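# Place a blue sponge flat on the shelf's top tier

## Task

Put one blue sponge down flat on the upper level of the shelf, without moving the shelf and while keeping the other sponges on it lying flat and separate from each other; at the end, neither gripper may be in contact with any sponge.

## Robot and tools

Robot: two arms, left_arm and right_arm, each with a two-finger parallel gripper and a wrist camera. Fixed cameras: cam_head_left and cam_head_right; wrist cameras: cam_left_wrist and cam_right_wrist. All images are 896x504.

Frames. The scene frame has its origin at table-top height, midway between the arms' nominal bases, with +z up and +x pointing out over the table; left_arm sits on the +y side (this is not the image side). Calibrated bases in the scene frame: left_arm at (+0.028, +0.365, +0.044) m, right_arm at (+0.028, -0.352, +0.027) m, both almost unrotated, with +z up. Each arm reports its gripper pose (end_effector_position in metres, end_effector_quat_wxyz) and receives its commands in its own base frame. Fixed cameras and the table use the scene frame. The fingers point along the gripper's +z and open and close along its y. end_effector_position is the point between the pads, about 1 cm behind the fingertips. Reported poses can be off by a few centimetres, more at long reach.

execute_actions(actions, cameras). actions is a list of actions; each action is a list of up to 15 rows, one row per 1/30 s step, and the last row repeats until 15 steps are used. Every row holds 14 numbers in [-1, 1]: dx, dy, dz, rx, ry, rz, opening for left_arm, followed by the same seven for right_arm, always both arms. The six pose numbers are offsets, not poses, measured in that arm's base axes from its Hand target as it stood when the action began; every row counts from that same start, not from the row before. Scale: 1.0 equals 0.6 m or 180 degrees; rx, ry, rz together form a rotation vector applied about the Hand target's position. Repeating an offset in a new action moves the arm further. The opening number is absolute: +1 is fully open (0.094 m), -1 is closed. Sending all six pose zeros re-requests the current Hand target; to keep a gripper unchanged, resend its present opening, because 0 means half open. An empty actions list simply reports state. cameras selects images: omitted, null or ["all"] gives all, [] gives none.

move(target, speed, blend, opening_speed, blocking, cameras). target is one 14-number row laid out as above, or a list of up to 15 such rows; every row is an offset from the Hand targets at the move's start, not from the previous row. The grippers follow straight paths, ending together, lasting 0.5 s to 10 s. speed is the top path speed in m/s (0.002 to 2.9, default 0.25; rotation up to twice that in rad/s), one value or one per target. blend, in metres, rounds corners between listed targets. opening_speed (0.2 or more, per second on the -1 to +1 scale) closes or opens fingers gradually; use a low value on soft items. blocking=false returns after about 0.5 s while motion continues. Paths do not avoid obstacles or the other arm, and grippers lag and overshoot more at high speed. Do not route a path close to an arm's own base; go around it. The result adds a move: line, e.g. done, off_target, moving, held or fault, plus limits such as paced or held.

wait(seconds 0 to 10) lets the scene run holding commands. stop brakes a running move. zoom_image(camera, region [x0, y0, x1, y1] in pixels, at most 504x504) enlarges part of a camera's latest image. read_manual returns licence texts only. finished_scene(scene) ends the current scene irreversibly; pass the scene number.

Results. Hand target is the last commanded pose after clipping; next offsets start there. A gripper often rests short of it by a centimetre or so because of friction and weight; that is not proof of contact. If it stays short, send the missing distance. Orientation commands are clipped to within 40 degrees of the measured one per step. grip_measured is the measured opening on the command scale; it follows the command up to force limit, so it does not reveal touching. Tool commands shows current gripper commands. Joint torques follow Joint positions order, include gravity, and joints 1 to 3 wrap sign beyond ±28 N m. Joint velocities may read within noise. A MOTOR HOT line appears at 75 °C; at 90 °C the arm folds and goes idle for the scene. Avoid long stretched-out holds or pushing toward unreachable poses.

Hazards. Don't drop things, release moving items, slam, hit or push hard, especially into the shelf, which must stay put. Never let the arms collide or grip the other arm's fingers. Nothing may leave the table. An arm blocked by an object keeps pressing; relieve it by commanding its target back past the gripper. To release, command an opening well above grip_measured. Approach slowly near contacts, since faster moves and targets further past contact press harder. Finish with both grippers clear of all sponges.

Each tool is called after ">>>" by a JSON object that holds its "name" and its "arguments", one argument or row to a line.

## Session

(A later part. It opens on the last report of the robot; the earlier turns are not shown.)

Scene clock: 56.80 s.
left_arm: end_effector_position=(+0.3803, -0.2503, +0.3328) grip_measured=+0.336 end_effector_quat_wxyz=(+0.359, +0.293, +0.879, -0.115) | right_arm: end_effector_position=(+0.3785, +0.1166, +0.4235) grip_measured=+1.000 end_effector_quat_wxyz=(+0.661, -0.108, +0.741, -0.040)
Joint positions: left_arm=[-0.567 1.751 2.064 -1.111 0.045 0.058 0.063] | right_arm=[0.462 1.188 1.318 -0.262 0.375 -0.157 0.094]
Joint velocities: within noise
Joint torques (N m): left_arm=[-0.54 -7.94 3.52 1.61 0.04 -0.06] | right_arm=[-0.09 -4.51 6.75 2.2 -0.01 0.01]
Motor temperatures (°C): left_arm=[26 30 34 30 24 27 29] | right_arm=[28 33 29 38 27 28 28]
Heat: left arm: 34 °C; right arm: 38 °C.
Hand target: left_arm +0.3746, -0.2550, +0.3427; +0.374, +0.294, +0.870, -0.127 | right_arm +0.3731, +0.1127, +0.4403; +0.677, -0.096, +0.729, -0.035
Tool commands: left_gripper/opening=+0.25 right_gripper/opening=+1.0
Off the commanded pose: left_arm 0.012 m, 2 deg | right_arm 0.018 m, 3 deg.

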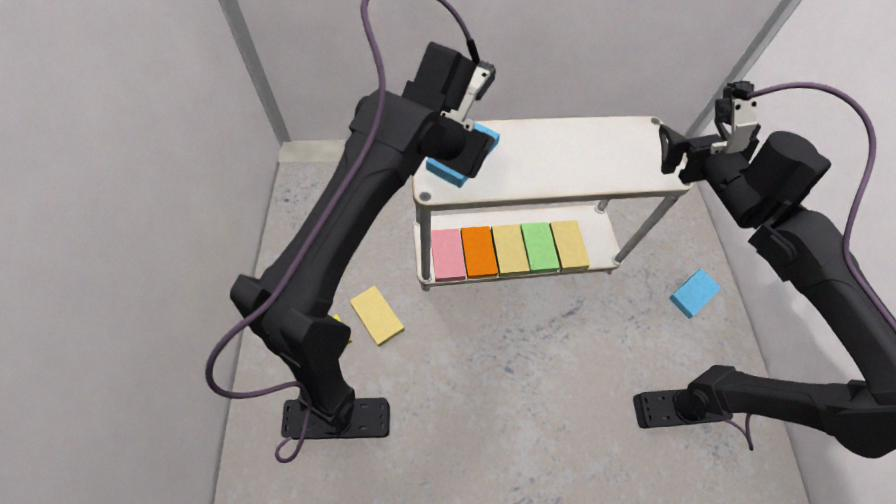

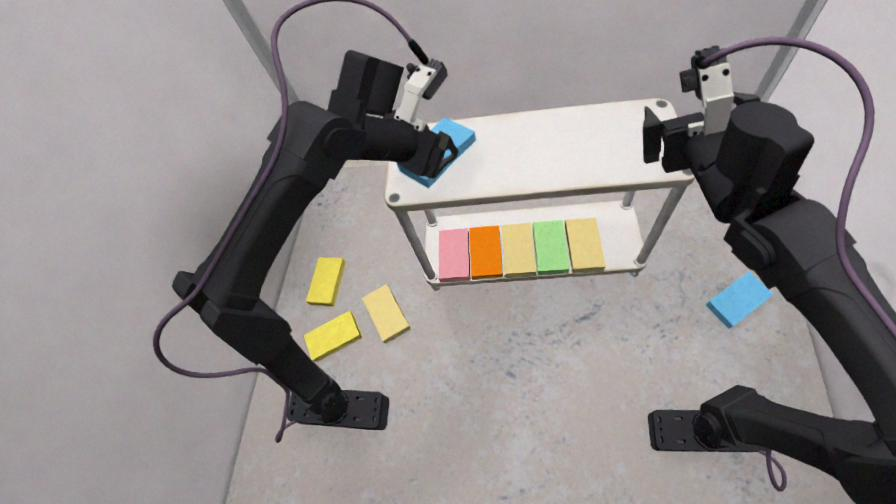

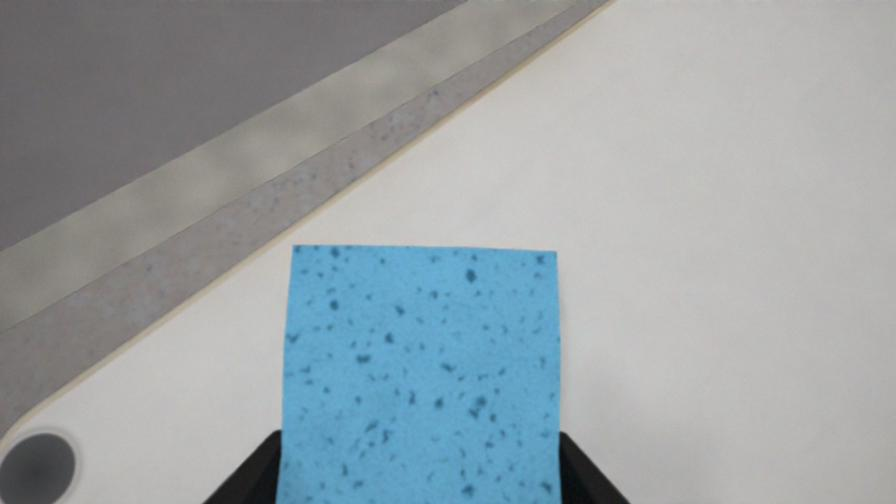

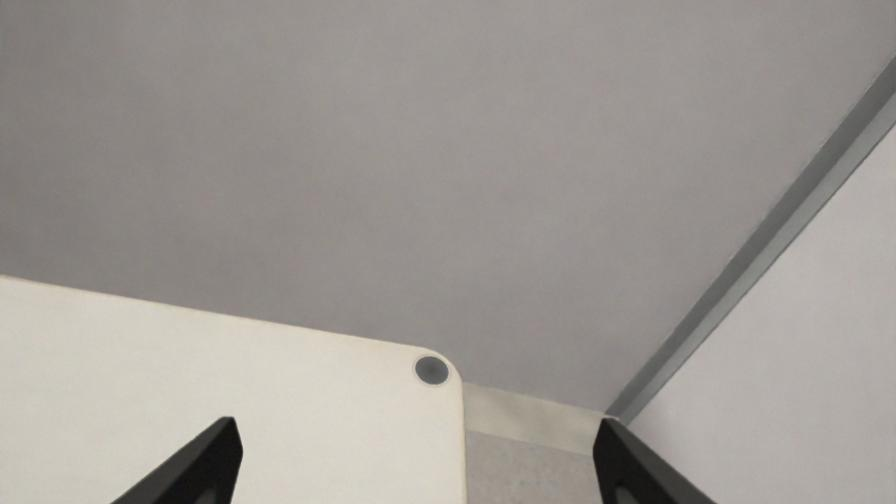

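>>> {"name": "move", "arguments": {
  "target": [0, 0, -0.01, 0, 0, 0, 0.25, 0, 0, 0, 0, 0, 0, 1.0],
  "speed": 0.03,
  "cameras": ["cam_head_right", "cam_left_wrist"]
}}

Scene clock: 58.00 s.
left_arm: end_effector_position=(+0.3805, -0.2505, +0.3327) grip_measured=+0.336 end_effector_quat_wxyz=(+0.367, +0.292, +0.875, -0.117) | right_arm: end_effector_position=(+0.3785, +0.1166, +0.4235) grip_measured=+1.000 end_effector_quat_wxyz=(+0.661, -0.108, +0.741, -0.040)
Joint positions: left_arm=[-0.567 1.73 2.023 -1.073 0.045 0.058 0.063] | right_arm=[0.462 1.188 1.318 -0.262 0.375 -0.157 0.094]
Joint torques (N m): left_arm=[-0.54 -7.35 3.3 1.57 0.03 -0.08] | right_arm=[-0.1 -4.51 6.75 2.2 -0.01 0.01]
Heat: left arm: 34 °C; right arm: 38 °C.
Hand target: left_arm +0.3746, -0.2550, +0.3367; +0.374, +0.294, +0.870, -0.127 | right_arm +0.3731, +0.1127, +0.4403; +0.677, -0.096, +0.729, -0.035
Off the commanded pose: left_arm 0.008 m, 2 deg | right_arm 0.018 m, 3 deg.
move: off_target (right_arm)
Images, in order (width x height): cam_head_right 896x504, cam_left_wrist 896x504.

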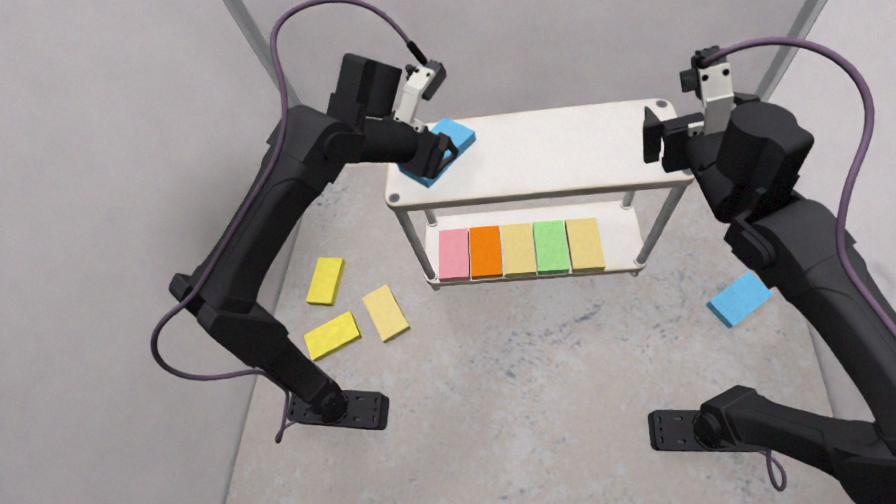

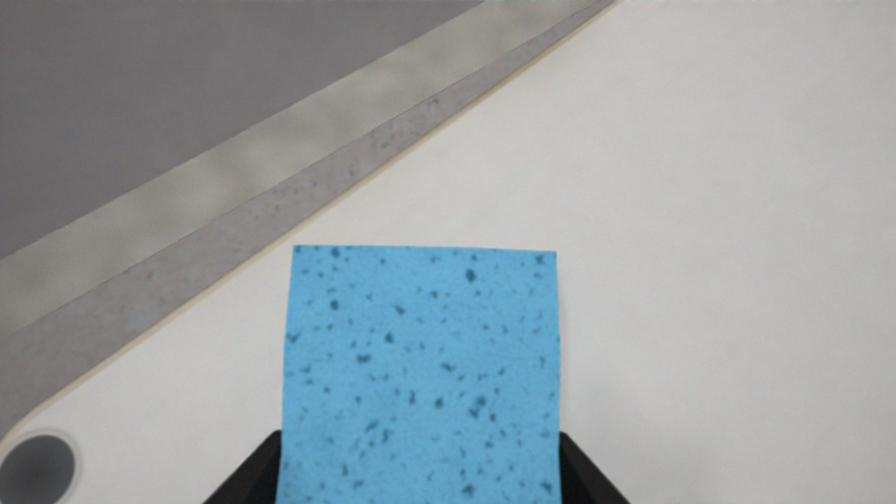

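>>> {"name": "move", "arguments": {
  "target": [0, 0, 0, 0, 0, 0, 1.0, 0, 0, 0, 0, 0, 0, 1.0],
  "speed": 0.05,
  "opening_speed": 0.6
}}

Scene clock: 61.53 s.
left_arm: end_effector_position=(+0.3800, -0.2501, +0.3272) grip_measured=+0.998 end_effector_quat_wxyz=(+0.361, +0.290, +0.879, -0.116) | right_arm: end_effector_position=(+0.3785, +0.1166, +0.4235) grip_measured=+1.000 end_effector_quat_wxyz=(+0.661, -0.108, +0.741, -0.040)
Joint positions: left_arm=[-0.567 1.73 2.009 -1.073 0.045 0.053 0.094] | right_arm=[0.462 1.188 1.318 -0.262 0.375 -0.157 0.094]
Joint torques (N m): left_arm=[-0.59 -7.36 4.15 1.56 0.04 -0.07] | right_arm=[-0.09 -4.51 6.75 2.2 -0.01 0.01]
Heat: left arm: 33 °C; right arm: 38 °C.
Hand target: left_arm +0.3746, -0.2550, +0.3367; +0.374, +0.294, +0.870, -0.127 | right_arm +0.3731, +0.1127, +0.4403; +0.677, -0.096, +0.729, -0.035
Off the commanded pose: left_arm 0.012 m, 2 deg | right_arm 0.018 m, 3 deg.
move: off_target (left_arm, right_arm)

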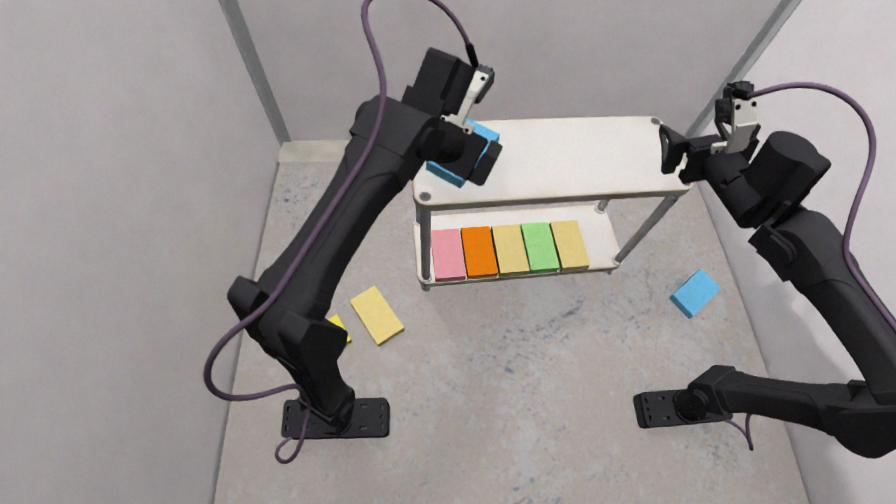

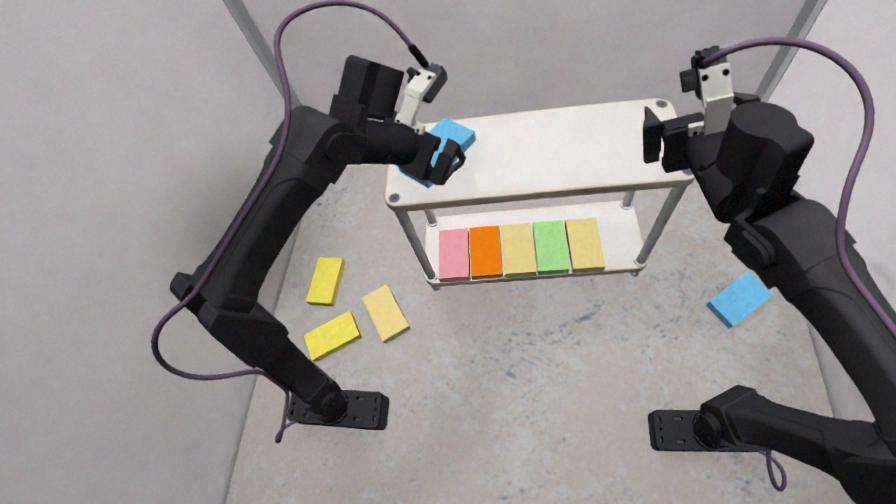

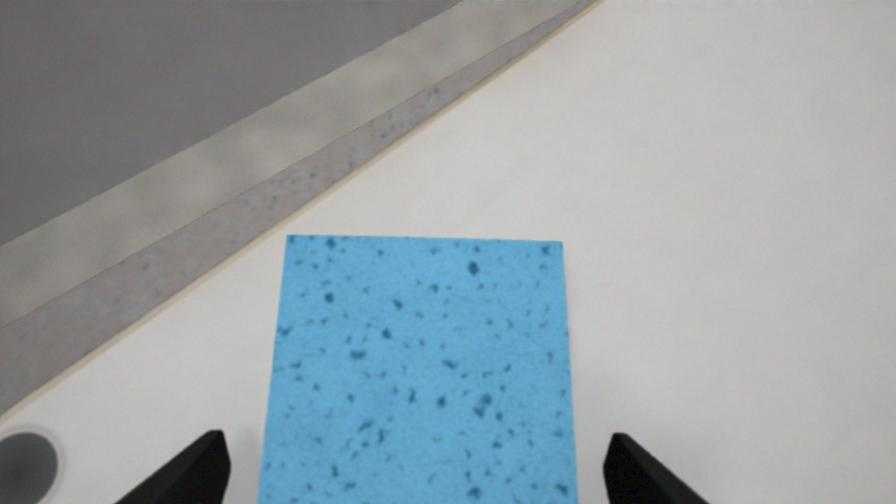

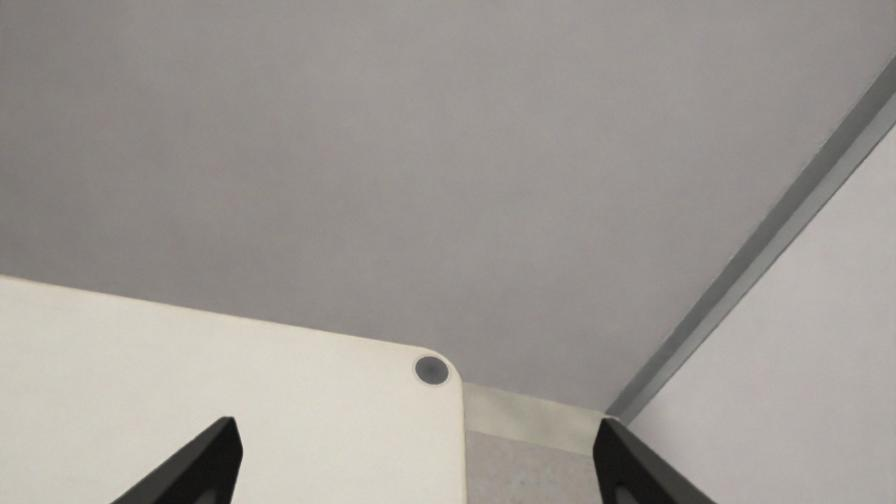

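>>> {"name": "move", "arguments": {
  "target": [
    [-0.0855, 0.0785, 0.1187, 0, 0, 0, 1.0, 0, 0, 0, 0, 0, 0, 1.0],
    [-0.18, 0.149, 0.24, 0, 0, 0, 1.0, 0, 0, 0, 0, 0, 0, 1.0]
  ],
  "speed": [0.12, 0.25],
  "blend": [0.02, 0]
}}

Scene clock: 63.97 s.
left_arm: end_effector_position=(+0.2747, -0.1712, +0.4780) grip_measured=+0.998 end_effector_quat_wxyz=(+0.450, +0.276, +0.837, -0.142) | right_arm: end_effector_position=(+0.3785, +0.1166, +0.4235) grip_measured=+1.000 end_effector_quat_wxyz=(+0.661, -0.108, +0.741, -0.040)
Joint positions: left_arm=[-0.507 1.576 2.516 -1.53 0.097 0.078 0.094] | right_arm=[0.462 1.188 1.318 -0.262 0.375 -0.157 0.094]
Joint torques (N m): left_arm=[0.55 -2.66 4.52 1.22 0.14 0.05] | right_arm=[-0.1 -4.51 6.74 2.2 -0.01 0.01]
Heat: left arm: 33 °C; right arm: 38 °C.
Hand target: left_arm +0.2666, -0.1656, +0.4807; +0.374, +0.294, +0.870, -0.127 | right_arm +0.3731, +0.1127, +0.4403; +0.677, -0.096, +0.729, -0.035
Off the commanded pose: left_arm 0.010 m, 10 deg | right_arm 0.018 m, 3 deg.
joint sent to its limit (left arm) — joint 4 (wrist pitch), lower limit. The joint targets are off in position and orientation.
move: off_target (left_arm, right_arm)

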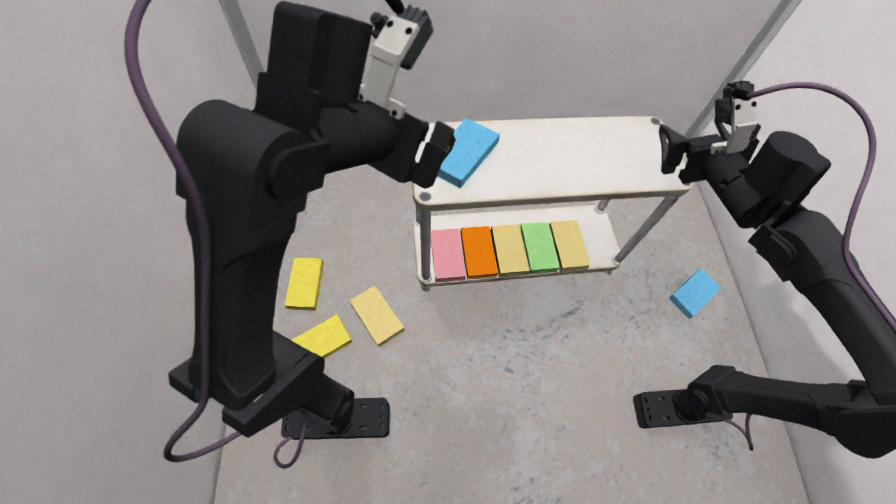

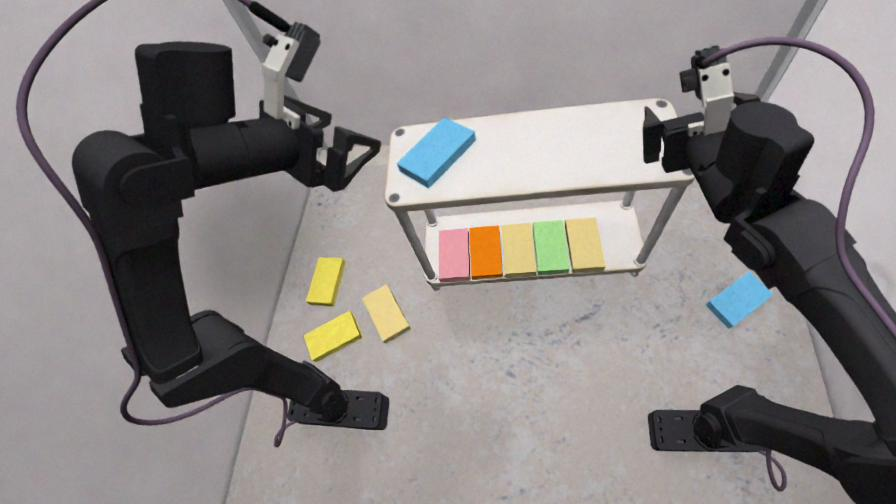

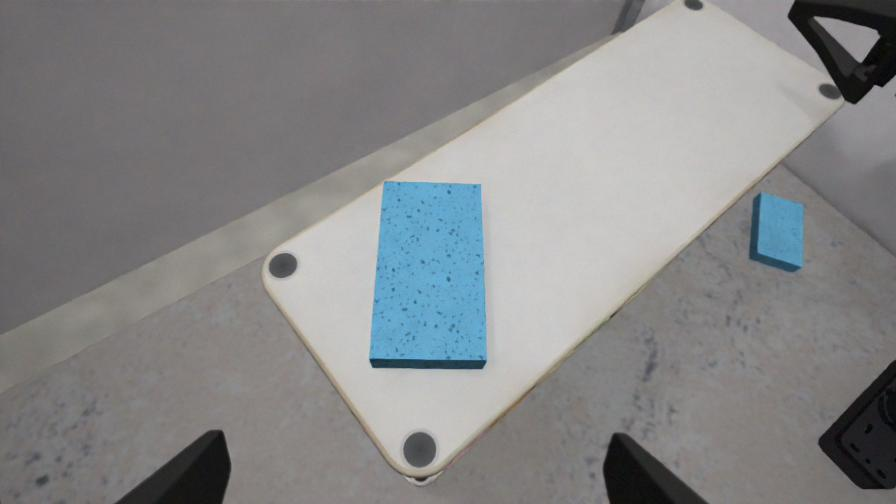

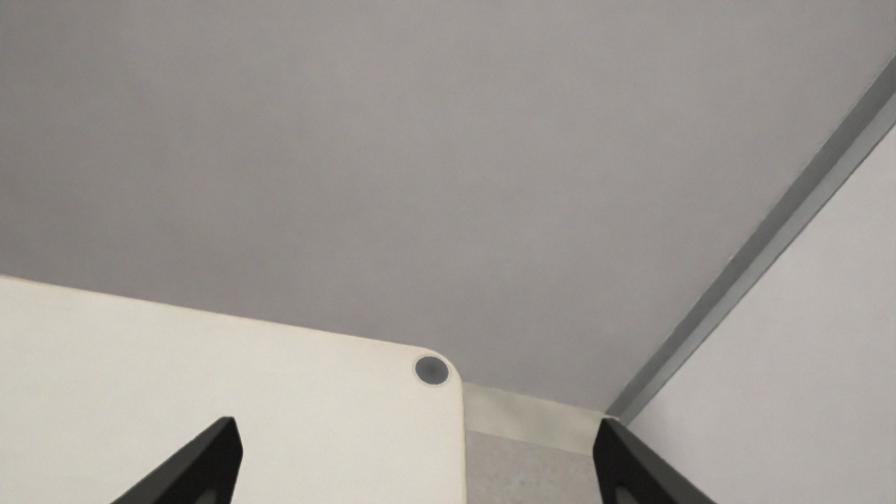

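>>> {"name": "zoom_image", "arguments": {
  "camera": "cam_head_left",
  "region": [400, 90, 710, 310]
}}

>>> {"name": "zoom_image", "arguments": {
  "camera": "cam_head_right",
  "region": [380, 90, 710, 310]
}}

>>> {"name": "zoom_image", "arguments": {
  "camera": "cam_head_left",
  "region": [260, 340, 480, 500]
}}

>>> {"name": "zoom_image", "arguments": {
  "camera": "cam_head_left",
  "region": [600, 250, 800, 460]
}}

Scaled by 1.626 from the camera's 896x504 image, which has a finer 1280x720 frame.

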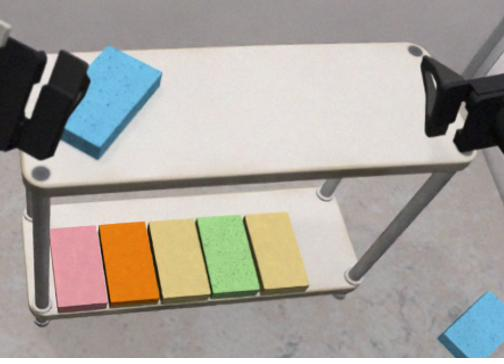

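Scaled by 1.527 from the camera's 896x504 image, which has a finer 1280x720 frame.

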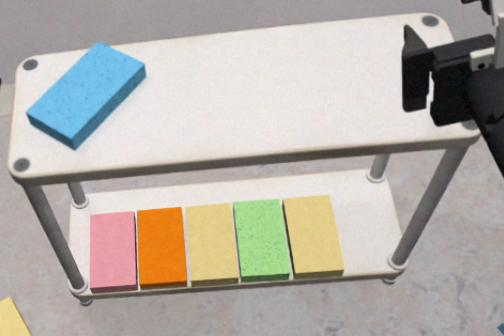

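Scaled by 2.291 from the camera's 896x504 image, which has a finer 1280x720 frame.

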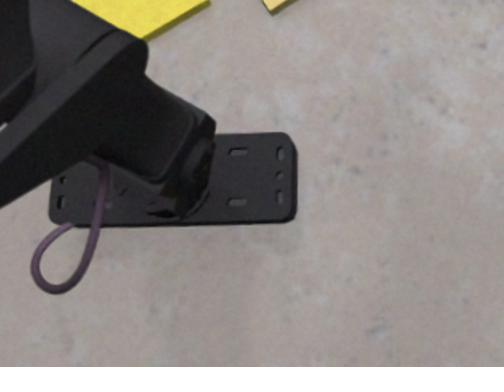

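Scaled by 2.400 from the camera's 896x504 image, which has a finer 1280x720 frame.

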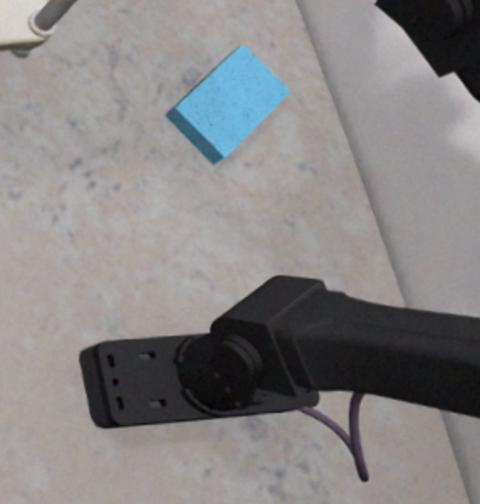

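>>> {"name": "move", "arguments": {
  "target": [
    [-0.0777, 0.2093, -0.1345, 0.0038, 0.0078, 0.1529, 1.0, -0.2052, -0.2712, 0, 0.08429, 0.21647, -0.15524, 1.0],
    [-0.0777, 0.1593, -0.5845, 0.0038, 0.0078, 0.1529, 1.0, -0.2218, -0.3045, -0.5005, 0.08429, 0.21647, -0.15524, 1.0]
  ],
  "speed": 0.3,
  "blend": [0.03, 0]
}}

Scene clock: 76.63 s.
left_arm: end_effector_position=(+0.2118, -0.0675, +0.1305) grip_measured=+0.998 end_effector_quat_wxyz=(+0.366, +0.084, +0.926, -0.034) | right_arm: end_effector_position=(+0.2318, -0.0657, +0.1345) grip_measured=+1.000 end_effector_quat_wxyz=(+0.351, +0.163, +0.920, -0.062)
Joint positions: left_arm=[-0.469 0.628 0.544 -0.754 -0.194 -0.212 0.094] | right_arm=[-0.213 0.74 0.593 -0.698 0.091 0.102 0.094]
Joint torques (N m): left_arm=[-0.25 1.4 4.25 1.85 -0.28 -0.07] | right_arm=[-0.59 -0.83 4.41 2.28 -0.09 -0.07]
Heat: left arm: 33 °C; right arm: 39 °C.
Hand target: left_arm +0.2200, -0.0700, +0.1300; +0.381, +0.079, +0.920, -0.032 | right_arm +0.2400, -0.0700, +0.1400; +0.376, +0.161, +0.910, -0.067
Off the commanded pose: left_arm 0.009 m, 2 deg | right_arm 0.011 m, 3 deg.
move: off_target (right_arm)

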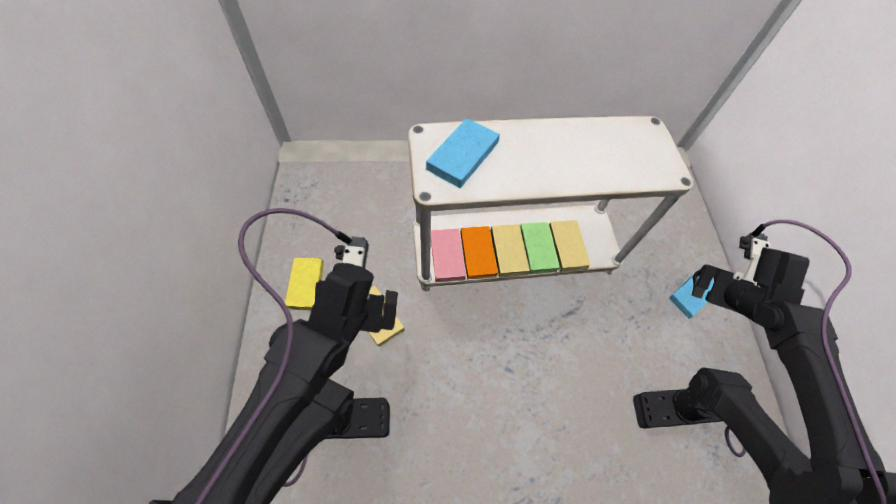

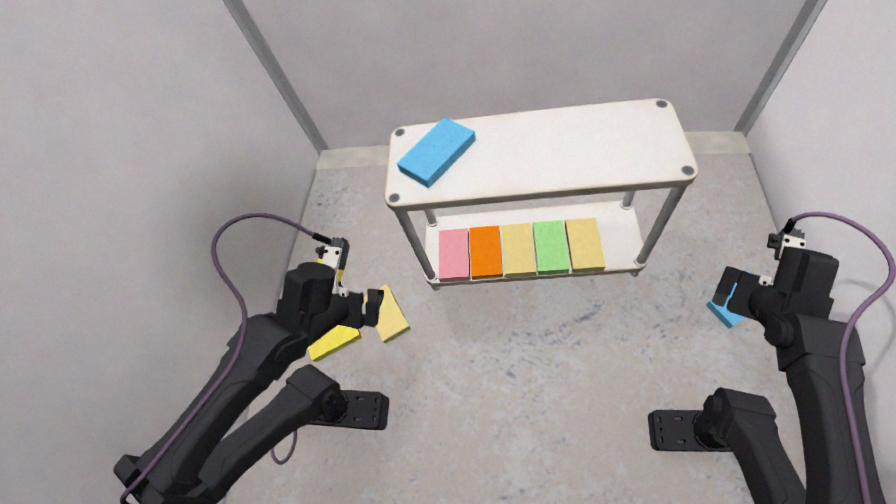

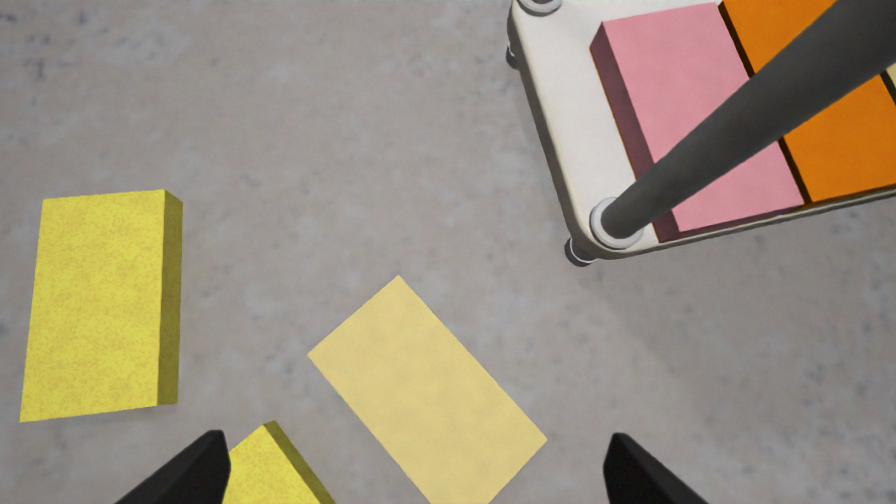

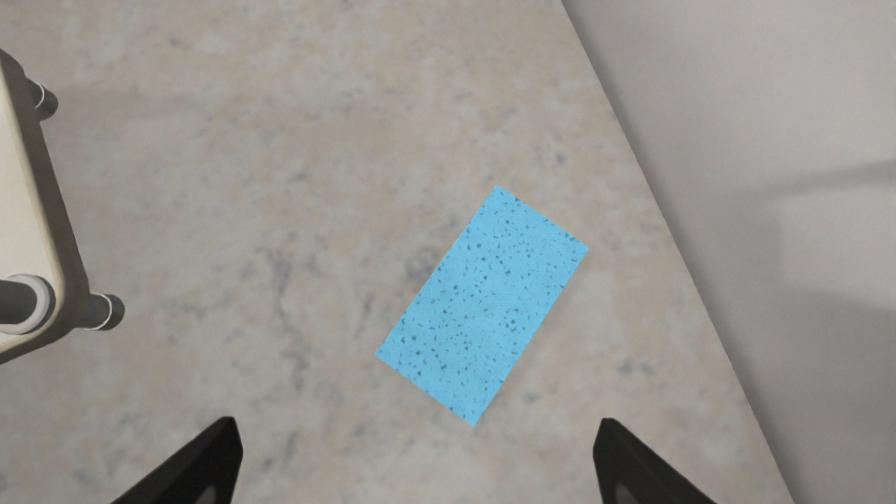

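>>> {"name": "zoom_image", "arguments": {
  "camera": "cam_head_left",
  "region": [400, 100, 550, 220]
}}

>>> {"name": "zoom_image", "arguments": {
  "camera": "cam_head_left",
  "region": [560, 100, 710, 220]
}}

>>> {"name": "zoom_image", "arguments": {
  "camera": "cam_head_right",
  "region": [370, 90, 520, 210]
}}

>>> {"name": "zoom_image", "arguments": {
  "camera": "cam_head_right",
  "region": [560, 80, 710, 200]
}}

Scaled by 3.360 from the camera's 896x504 image, which has a finer 1280x720 frame.

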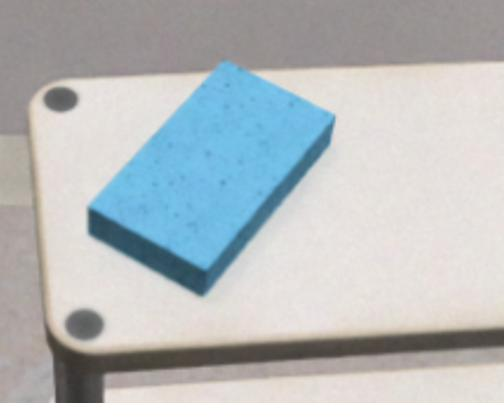

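Scaled by 3.360 from the camera's 896x504 image, which has a finer 1280x720 frame.

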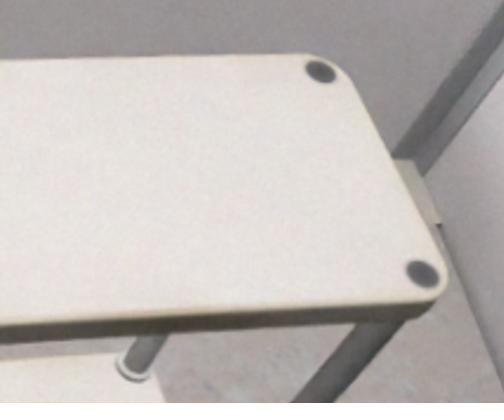

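Scaled by 3.360 from the camera's 896x504 image, which has a finer 1280x720 frame.

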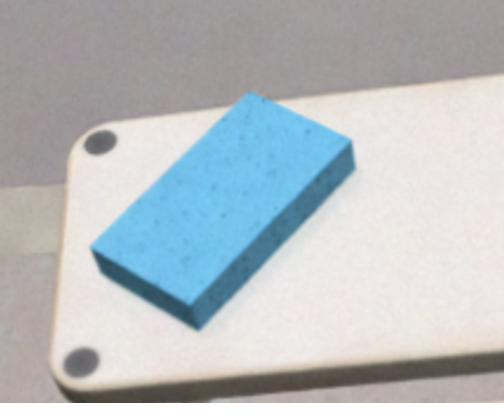

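Scaled by 3.360 from the camera's 896x504 image, which has a finer 1280x720 frame.

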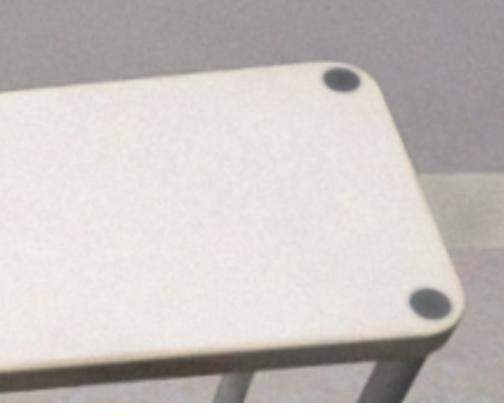

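>>> {"name": "move", "arguments": {
  "target": [
    [0, 0.0333, 0.3833, 0, 0, 0, 1.0, 0, 0.0333, 0.4333, 0, 0, 0, 1.0],
    [0.0777, -0.1593, 0.5667, -0.0038, -0.0078, -0.1529, 1.0, 0.1667, 0.25, 0.4667, 0, 0, 0, 1.0]
  ],
  "speed": 0.3,
  "blend": [0.03, 0],
  "cameras": ["cam_head_left", "cam_head_right"]
}}

>>> {"name": "zoom_image", "arguments": {
  "camera": "cam_head_left",
  "region": [270, 230, 470, 380]
}}

>>> {"name": "zoom_image", "arguments": {
  "camera": "cam_head_right",
  "region": [270, 230, 470, 380]
}}

>>> {"name": "zoom_image", "arguments": {
  "camera": "cam_head_right",
  "region": [640, 230, 840, 380]
}}

>>> {"name": "zoom_image", "arguments": {
  "camera": "cam_head_left",
  "region": [600, 230, 800, 380]
}}

Scene clock: 82.63 s.
left_arm: end_effector_position=(+0.2783, -0.1652, +0.4632) grip_measured=+0.998 end_effector_quat_wxyz=(+0.431, +0.271, +0.851, -0.132) | right_arm: end_effector_position=(+0.3483, +0.0918, +0.4089) grip_measured=+1.000 end_effector_quat_wxyz=(+0.416, +0.131, +0.899, -0.035)
Joint positions: left_arm=[-0.485 1.561 2.454 -1.532 0.097 0.082 0.094] | right_arm=[0.511 1.668 2.324 -1.517 0.538 0.598 0.094]
Joint torques (N m): left_arm=[-0.36 -2.48 5.85 1.2 0.16 0.04] | right_arm=[0.03 -5.96 6.49 1.09 0.46 0.07]
Heat: left arm: 33 °C; right arm: 38 °C.
Hand target: left_arm +0.2666, -0.1656, +0.4700; +0.374, +0.294, +0.870, -0.127 | right_arm +0.3400, +0.0800, +0.4201; +0.376, +0.161, +0.910, -0.067
Off the commanded pose: left_arm 0.014 m, 7 deg | right_arm 0.018 m, 7 deg.
joint sent to its limit (left arm) — joint 4 (wrist pitch), lower limit. The joint targets are off in position and orientation.
joint sent to its limit (right arm) — joint 4 (wrist pitch), lower limit. The joint targets are off in position and orientation.
move: off_target (left_arm, right_arm)
Images, in order (width x height): cam_head_left 896x504, cam_head_right 896x504.

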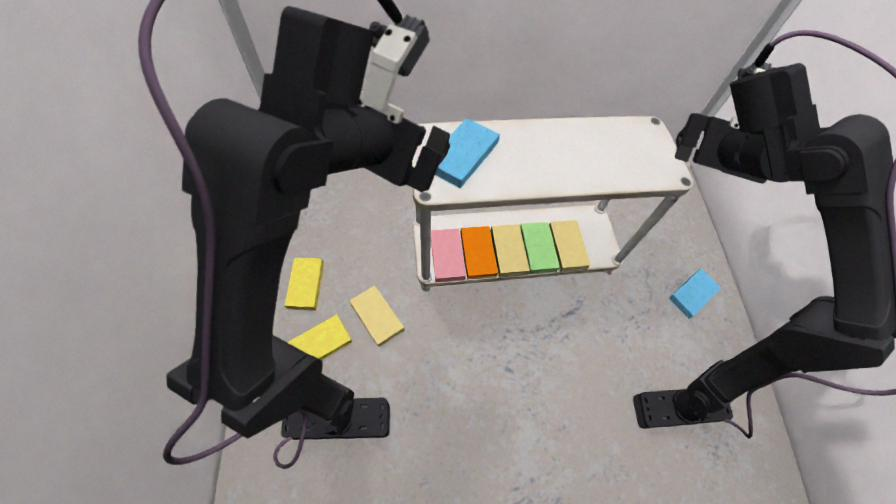

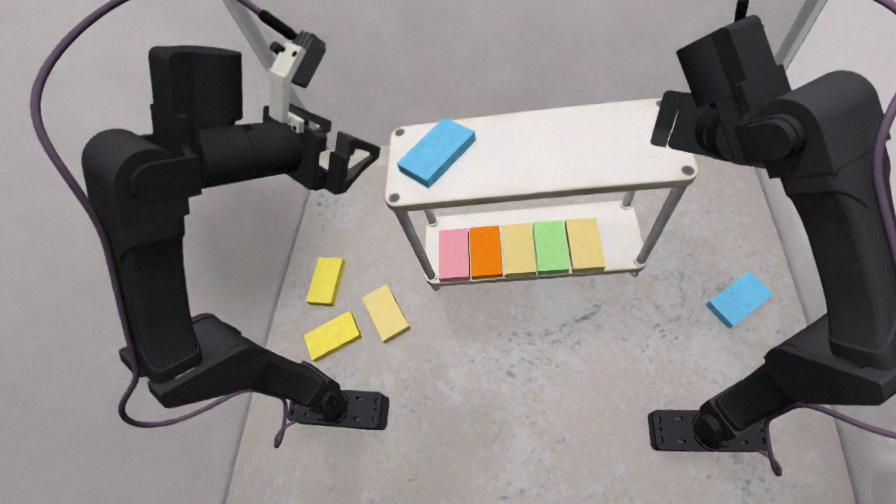

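Scaled by 2.520 from the camera's 896x504 image, which has a finer 1280x720 frame.

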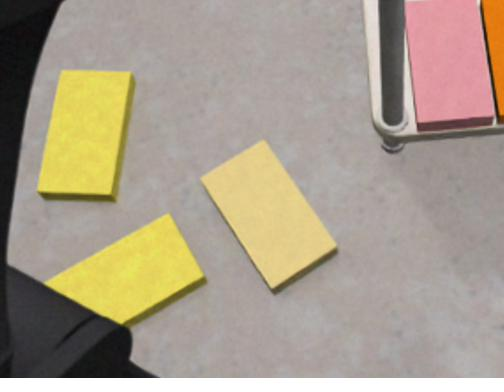

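Scaled by 2.520 from the camera's 896x504 image, which has a finer 1280x720 frame.

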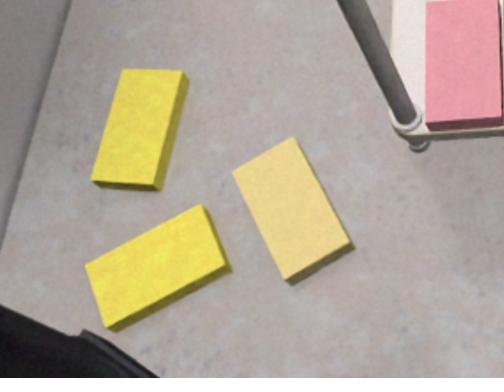

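Scaled by 2.520 from the camera's 896x504 image, which has a finer 1280x720 frame.

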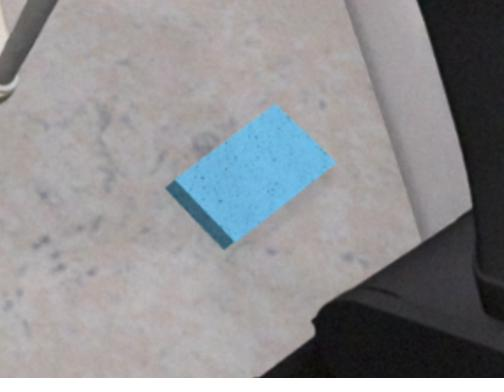

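Scaled by 2.520 from the camera's 896x504 image, which has a finer 1280x720 frame.

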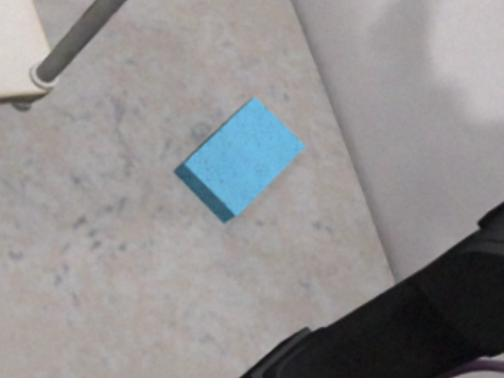

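>>> {"name": "move", "arguments": {
  "target": [
    [0, 0, 0, 0, 0, 0, 1.0, -0.15, -0.2167, -0.0333, -0.0051, -0.007, -0.094, 1.0],
    [0, 0, 0, 0, 0, 0, 1.0, -0.15, -0.2567, -0.6068, -0.01027, -0.0141, -0.18791, 1.0]
  ],
  "speed": 0.4,
  "blend": [0.04, 0],
  "cameras": ["cam_right_wrist", "cam_head_left"]
}}

Scene clock: 94.73 s.
left_arm: end_effector_position=(+0.2781, -0.1654, +0.4632) grip_measured=+0.998 end_effector_quat_wxyz=(+0.431, +0.272, +0.850, -0.133) | right_arm: end_effector_position=(+0.2473, -0.0660, +0.0514) grip_measured=+1.000 end_effector_quat_wxyz=(+0.343, +0.405, +0.829, -0.175)
Joint positions: left_arm=[-0.485 1.561 2.454 -1.532 0.099 0.084 0.094] | right_arm=[0.197 1.213 0.456 -0.402 0.694 0.955 0.094]
Joint torques (N m): left_arm=[-0.32 -2.52 5.81 1.2 0.16 0.05] | right_arm=[-0.59 -2.77 3.66 1.49 0.65 -0.06]
Heat: left arm: 32 °C; right arm: 36 °C.
Hand target: left_arm +0.2666, -0.1656, +0.4700; +0.374, +0.294, +0.870, -0.127 | right_arm +0.2500, -0.0740, +0.0560; +0.363, +0.414, +0.814, -0.184
Off the commanded pose: left_arm 0.013 m, 7 deg | right_arm 0.010 m, 3 deg.
joint sent to its limit (left arm) — joint 4 (wrist pitch), lower limit. The joint targets are off in position and orientation.
move: off_target (left_arm, right_arm)
Images, in order (width x height): cam_head_left 896x504, cam_right_wrist 896x504.

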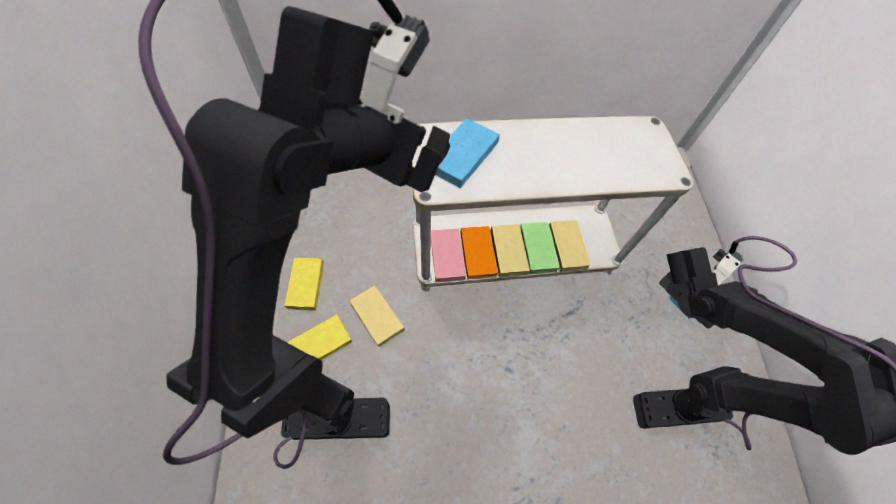

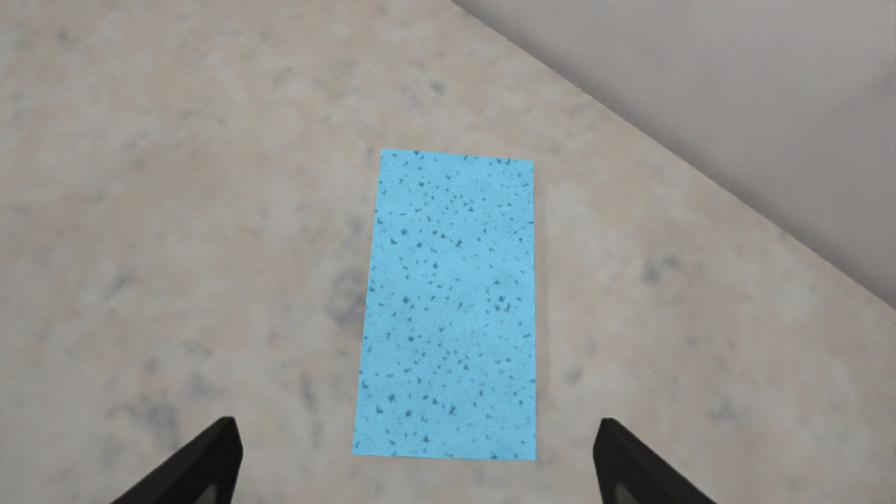

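>>> {"name": "move", "arguments": {
  "target": [0, 0, 0, 0, 0, 0, 1.0, 0.0433, -0.0782, -0.0957, 0, 0, -0.0055, 1.0],
  "speed": 0.15,
  "cameras": ["cam_right_wrist"]
}}

Scene clock: 97.90 s.
left_arm: end_effector_position=(+0.2781, -0.1654, +0.4632) grip_measured=+0.998 end_effector_quat_wxyz=(+0.431, +0.272, +0.850, -0.133) | right_arm: end_effector_position=(+0.2713, -0.1196, -0.0049) grip_measured=+1.000 end_effector_quat_wxyz=(+0.344, +0.418, +0.819, -0.193)
Joint positions: left_arm=[-0.485 1.561 2.454 -1.532 0.099 0.084 0.094] | right_arm=[-0.066 1.555 0.362 0.192 0.613 0.693 0.094]
Joint torques (N m): left_arm=[-0.27 -2.54 5.82 1.19 0.14 0.03] | right_arm=[-0.5 -4.14 2.76 1.85 0.21 -0.07]
Heat: left arm: 32 °C; right arm: 36 °C.
Hand target: left_arm +0.2666, -0.1656, +0.4700; +0.374, +0.294, +0.870, -0.127 | right_arm +0.2760, -0.1209, -0.0014; +0.362, +0.421, +0.811, -0.187
Off the commanded pose: left_arm 0.013 m, 7 deg | right_arm 0.006 m, 2 deg.
joint sent to its limit (left arm) — joint 4 (wrist pitch), lower limit. The joint targets are off in position and orientation.
move: off_target (left_arm)
Images, in order (width x height): cam_right_wrist 896x504.

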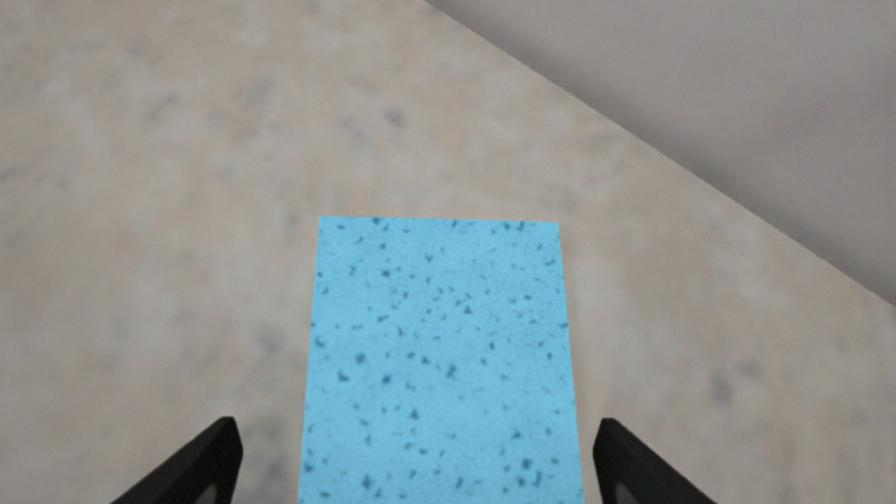

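>>> {"name": "move", "arguments": {
  "target": [0, 0, 0, 0, 0, 0, 1.0, -0.008, -0.006, -0.002, 0, 0, 0.0128, 1.0],
  "speed": 0.1,
  "cameras": ["cam_right_wrist"]
}}

Scene clock: 101.73 s.
left_arm: end_effector_position=(+0.2781, -0.1654, +0.4632) grip_measured=+0.998 end_effector_quat_wxyz=(+0.431, +0.272, +0.850, -0.133) | right_arm: end_effector_position=(+0.2675, -0.1213, -0.0097) grip_measured=+1.000 end_effector_quat_wxyz=(+0.347, +0.403, +0.826, -0.185)
Joint positions: left_arm=[-0.485 1.561 2.454 -1.532 0.099 0.084 0.094] | right_arm=[-0.093 1.552 0.318 0.268 0.575 0.63 0.094]
Joint torques (N m): left_arm=[-0.28 -2.47 5.79 1.19 0.15 0.03] | right_arm=[-0.61 -5.52 2.58 1.78 0.12 -0.1]
Heat: left arm: 32 °C; right arm: 36 °C.
Hand target: left_arm +0.2666, -0.1656, +0.4700; +0.374, +0.294, +0.870, -0.127 | right_arm +0.2712, -0.1245, -0.0026; +0.365, +0.405, +0.819, -0.180
Off the commanded pose: left_arm 0.013 m, 7 deg | right_arm 0.009 m, 2 deg.
joint sent to its limit (left arm) — joint 4 (wrist pitch), lower limit. The joint targets are off in position and orientation.
move: off_target (left_arm)
Images, in order (width x height): cam_right_wrist 896x504.

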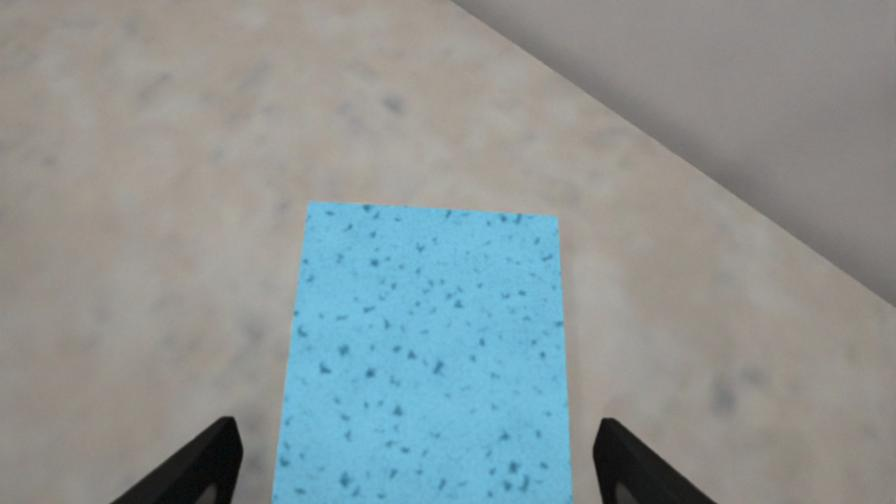

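>>> {"name": "move", "arguments": {
  "target": [0, 0, 0, 0, 0, 0, 1.0, 0, 0, 0, 0, 0, 0, 0.25],
  "speed": 0.1,
  "opening_speed": 0.6,
  "cameras": ["cam_right_wrist"]
}}

Scene clock: 103.67 s.
left_arm: end_effector_position=(+0.2781, -0.1654, +0.4632) grip_measured=+0.998 end_effector_quat_wxyz=(+0.431, +0.272, +0.850, -0.133) | right_arm: end_effector_position=(+0.2683, -0.1202, -0.0101) grip_measured=+0.368 end_effector_quat_wxyz=(+0.347, +0.399, +0.829, -0.183)
Joint positions: left_arm=[-0.485 1.561 2.454 -1.532 0.099 0.084 0.094] | right_arm=[-0.093 1.552 0.318 0.27 0.567 0.621 0.064]
Joint torques (N m): left_arm=[-0.25 -2.55 5.78 1.19 0.16 0.03] | right_arm=[-0.62 -5.52 2.55 1.77 0.18 -0.07]
Heat: left arm: 32 °C; right arm: 36 °C.
Hand target: left_arm +0.2666, -0.1656, +0.4700; +0.374, +0.294, +0.870, -0.127 | right_arm +0.2712, -0.1245, -0.0026; +0.365, +0.405, +0.819, -0.180
Off the commanded pose: left_arm 0.013 m, 7 deg | right_arm 0.009 m, 3 deg.
joint sent to its limit (left arm) — joint 4 (wrist pitch), lower limit. The joint targets are off in position and orientation.
move: off_target (left_arm, right_arm)
Images, in order (width x height): cam_right_wrist 896x504.

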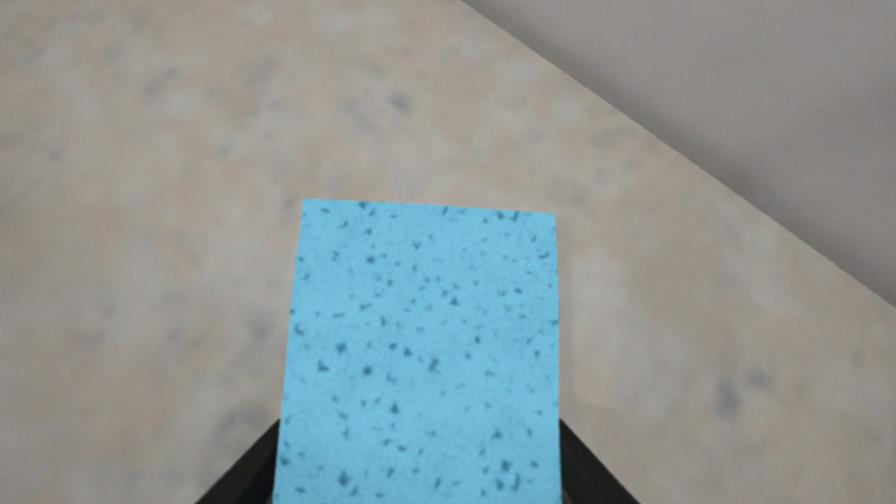

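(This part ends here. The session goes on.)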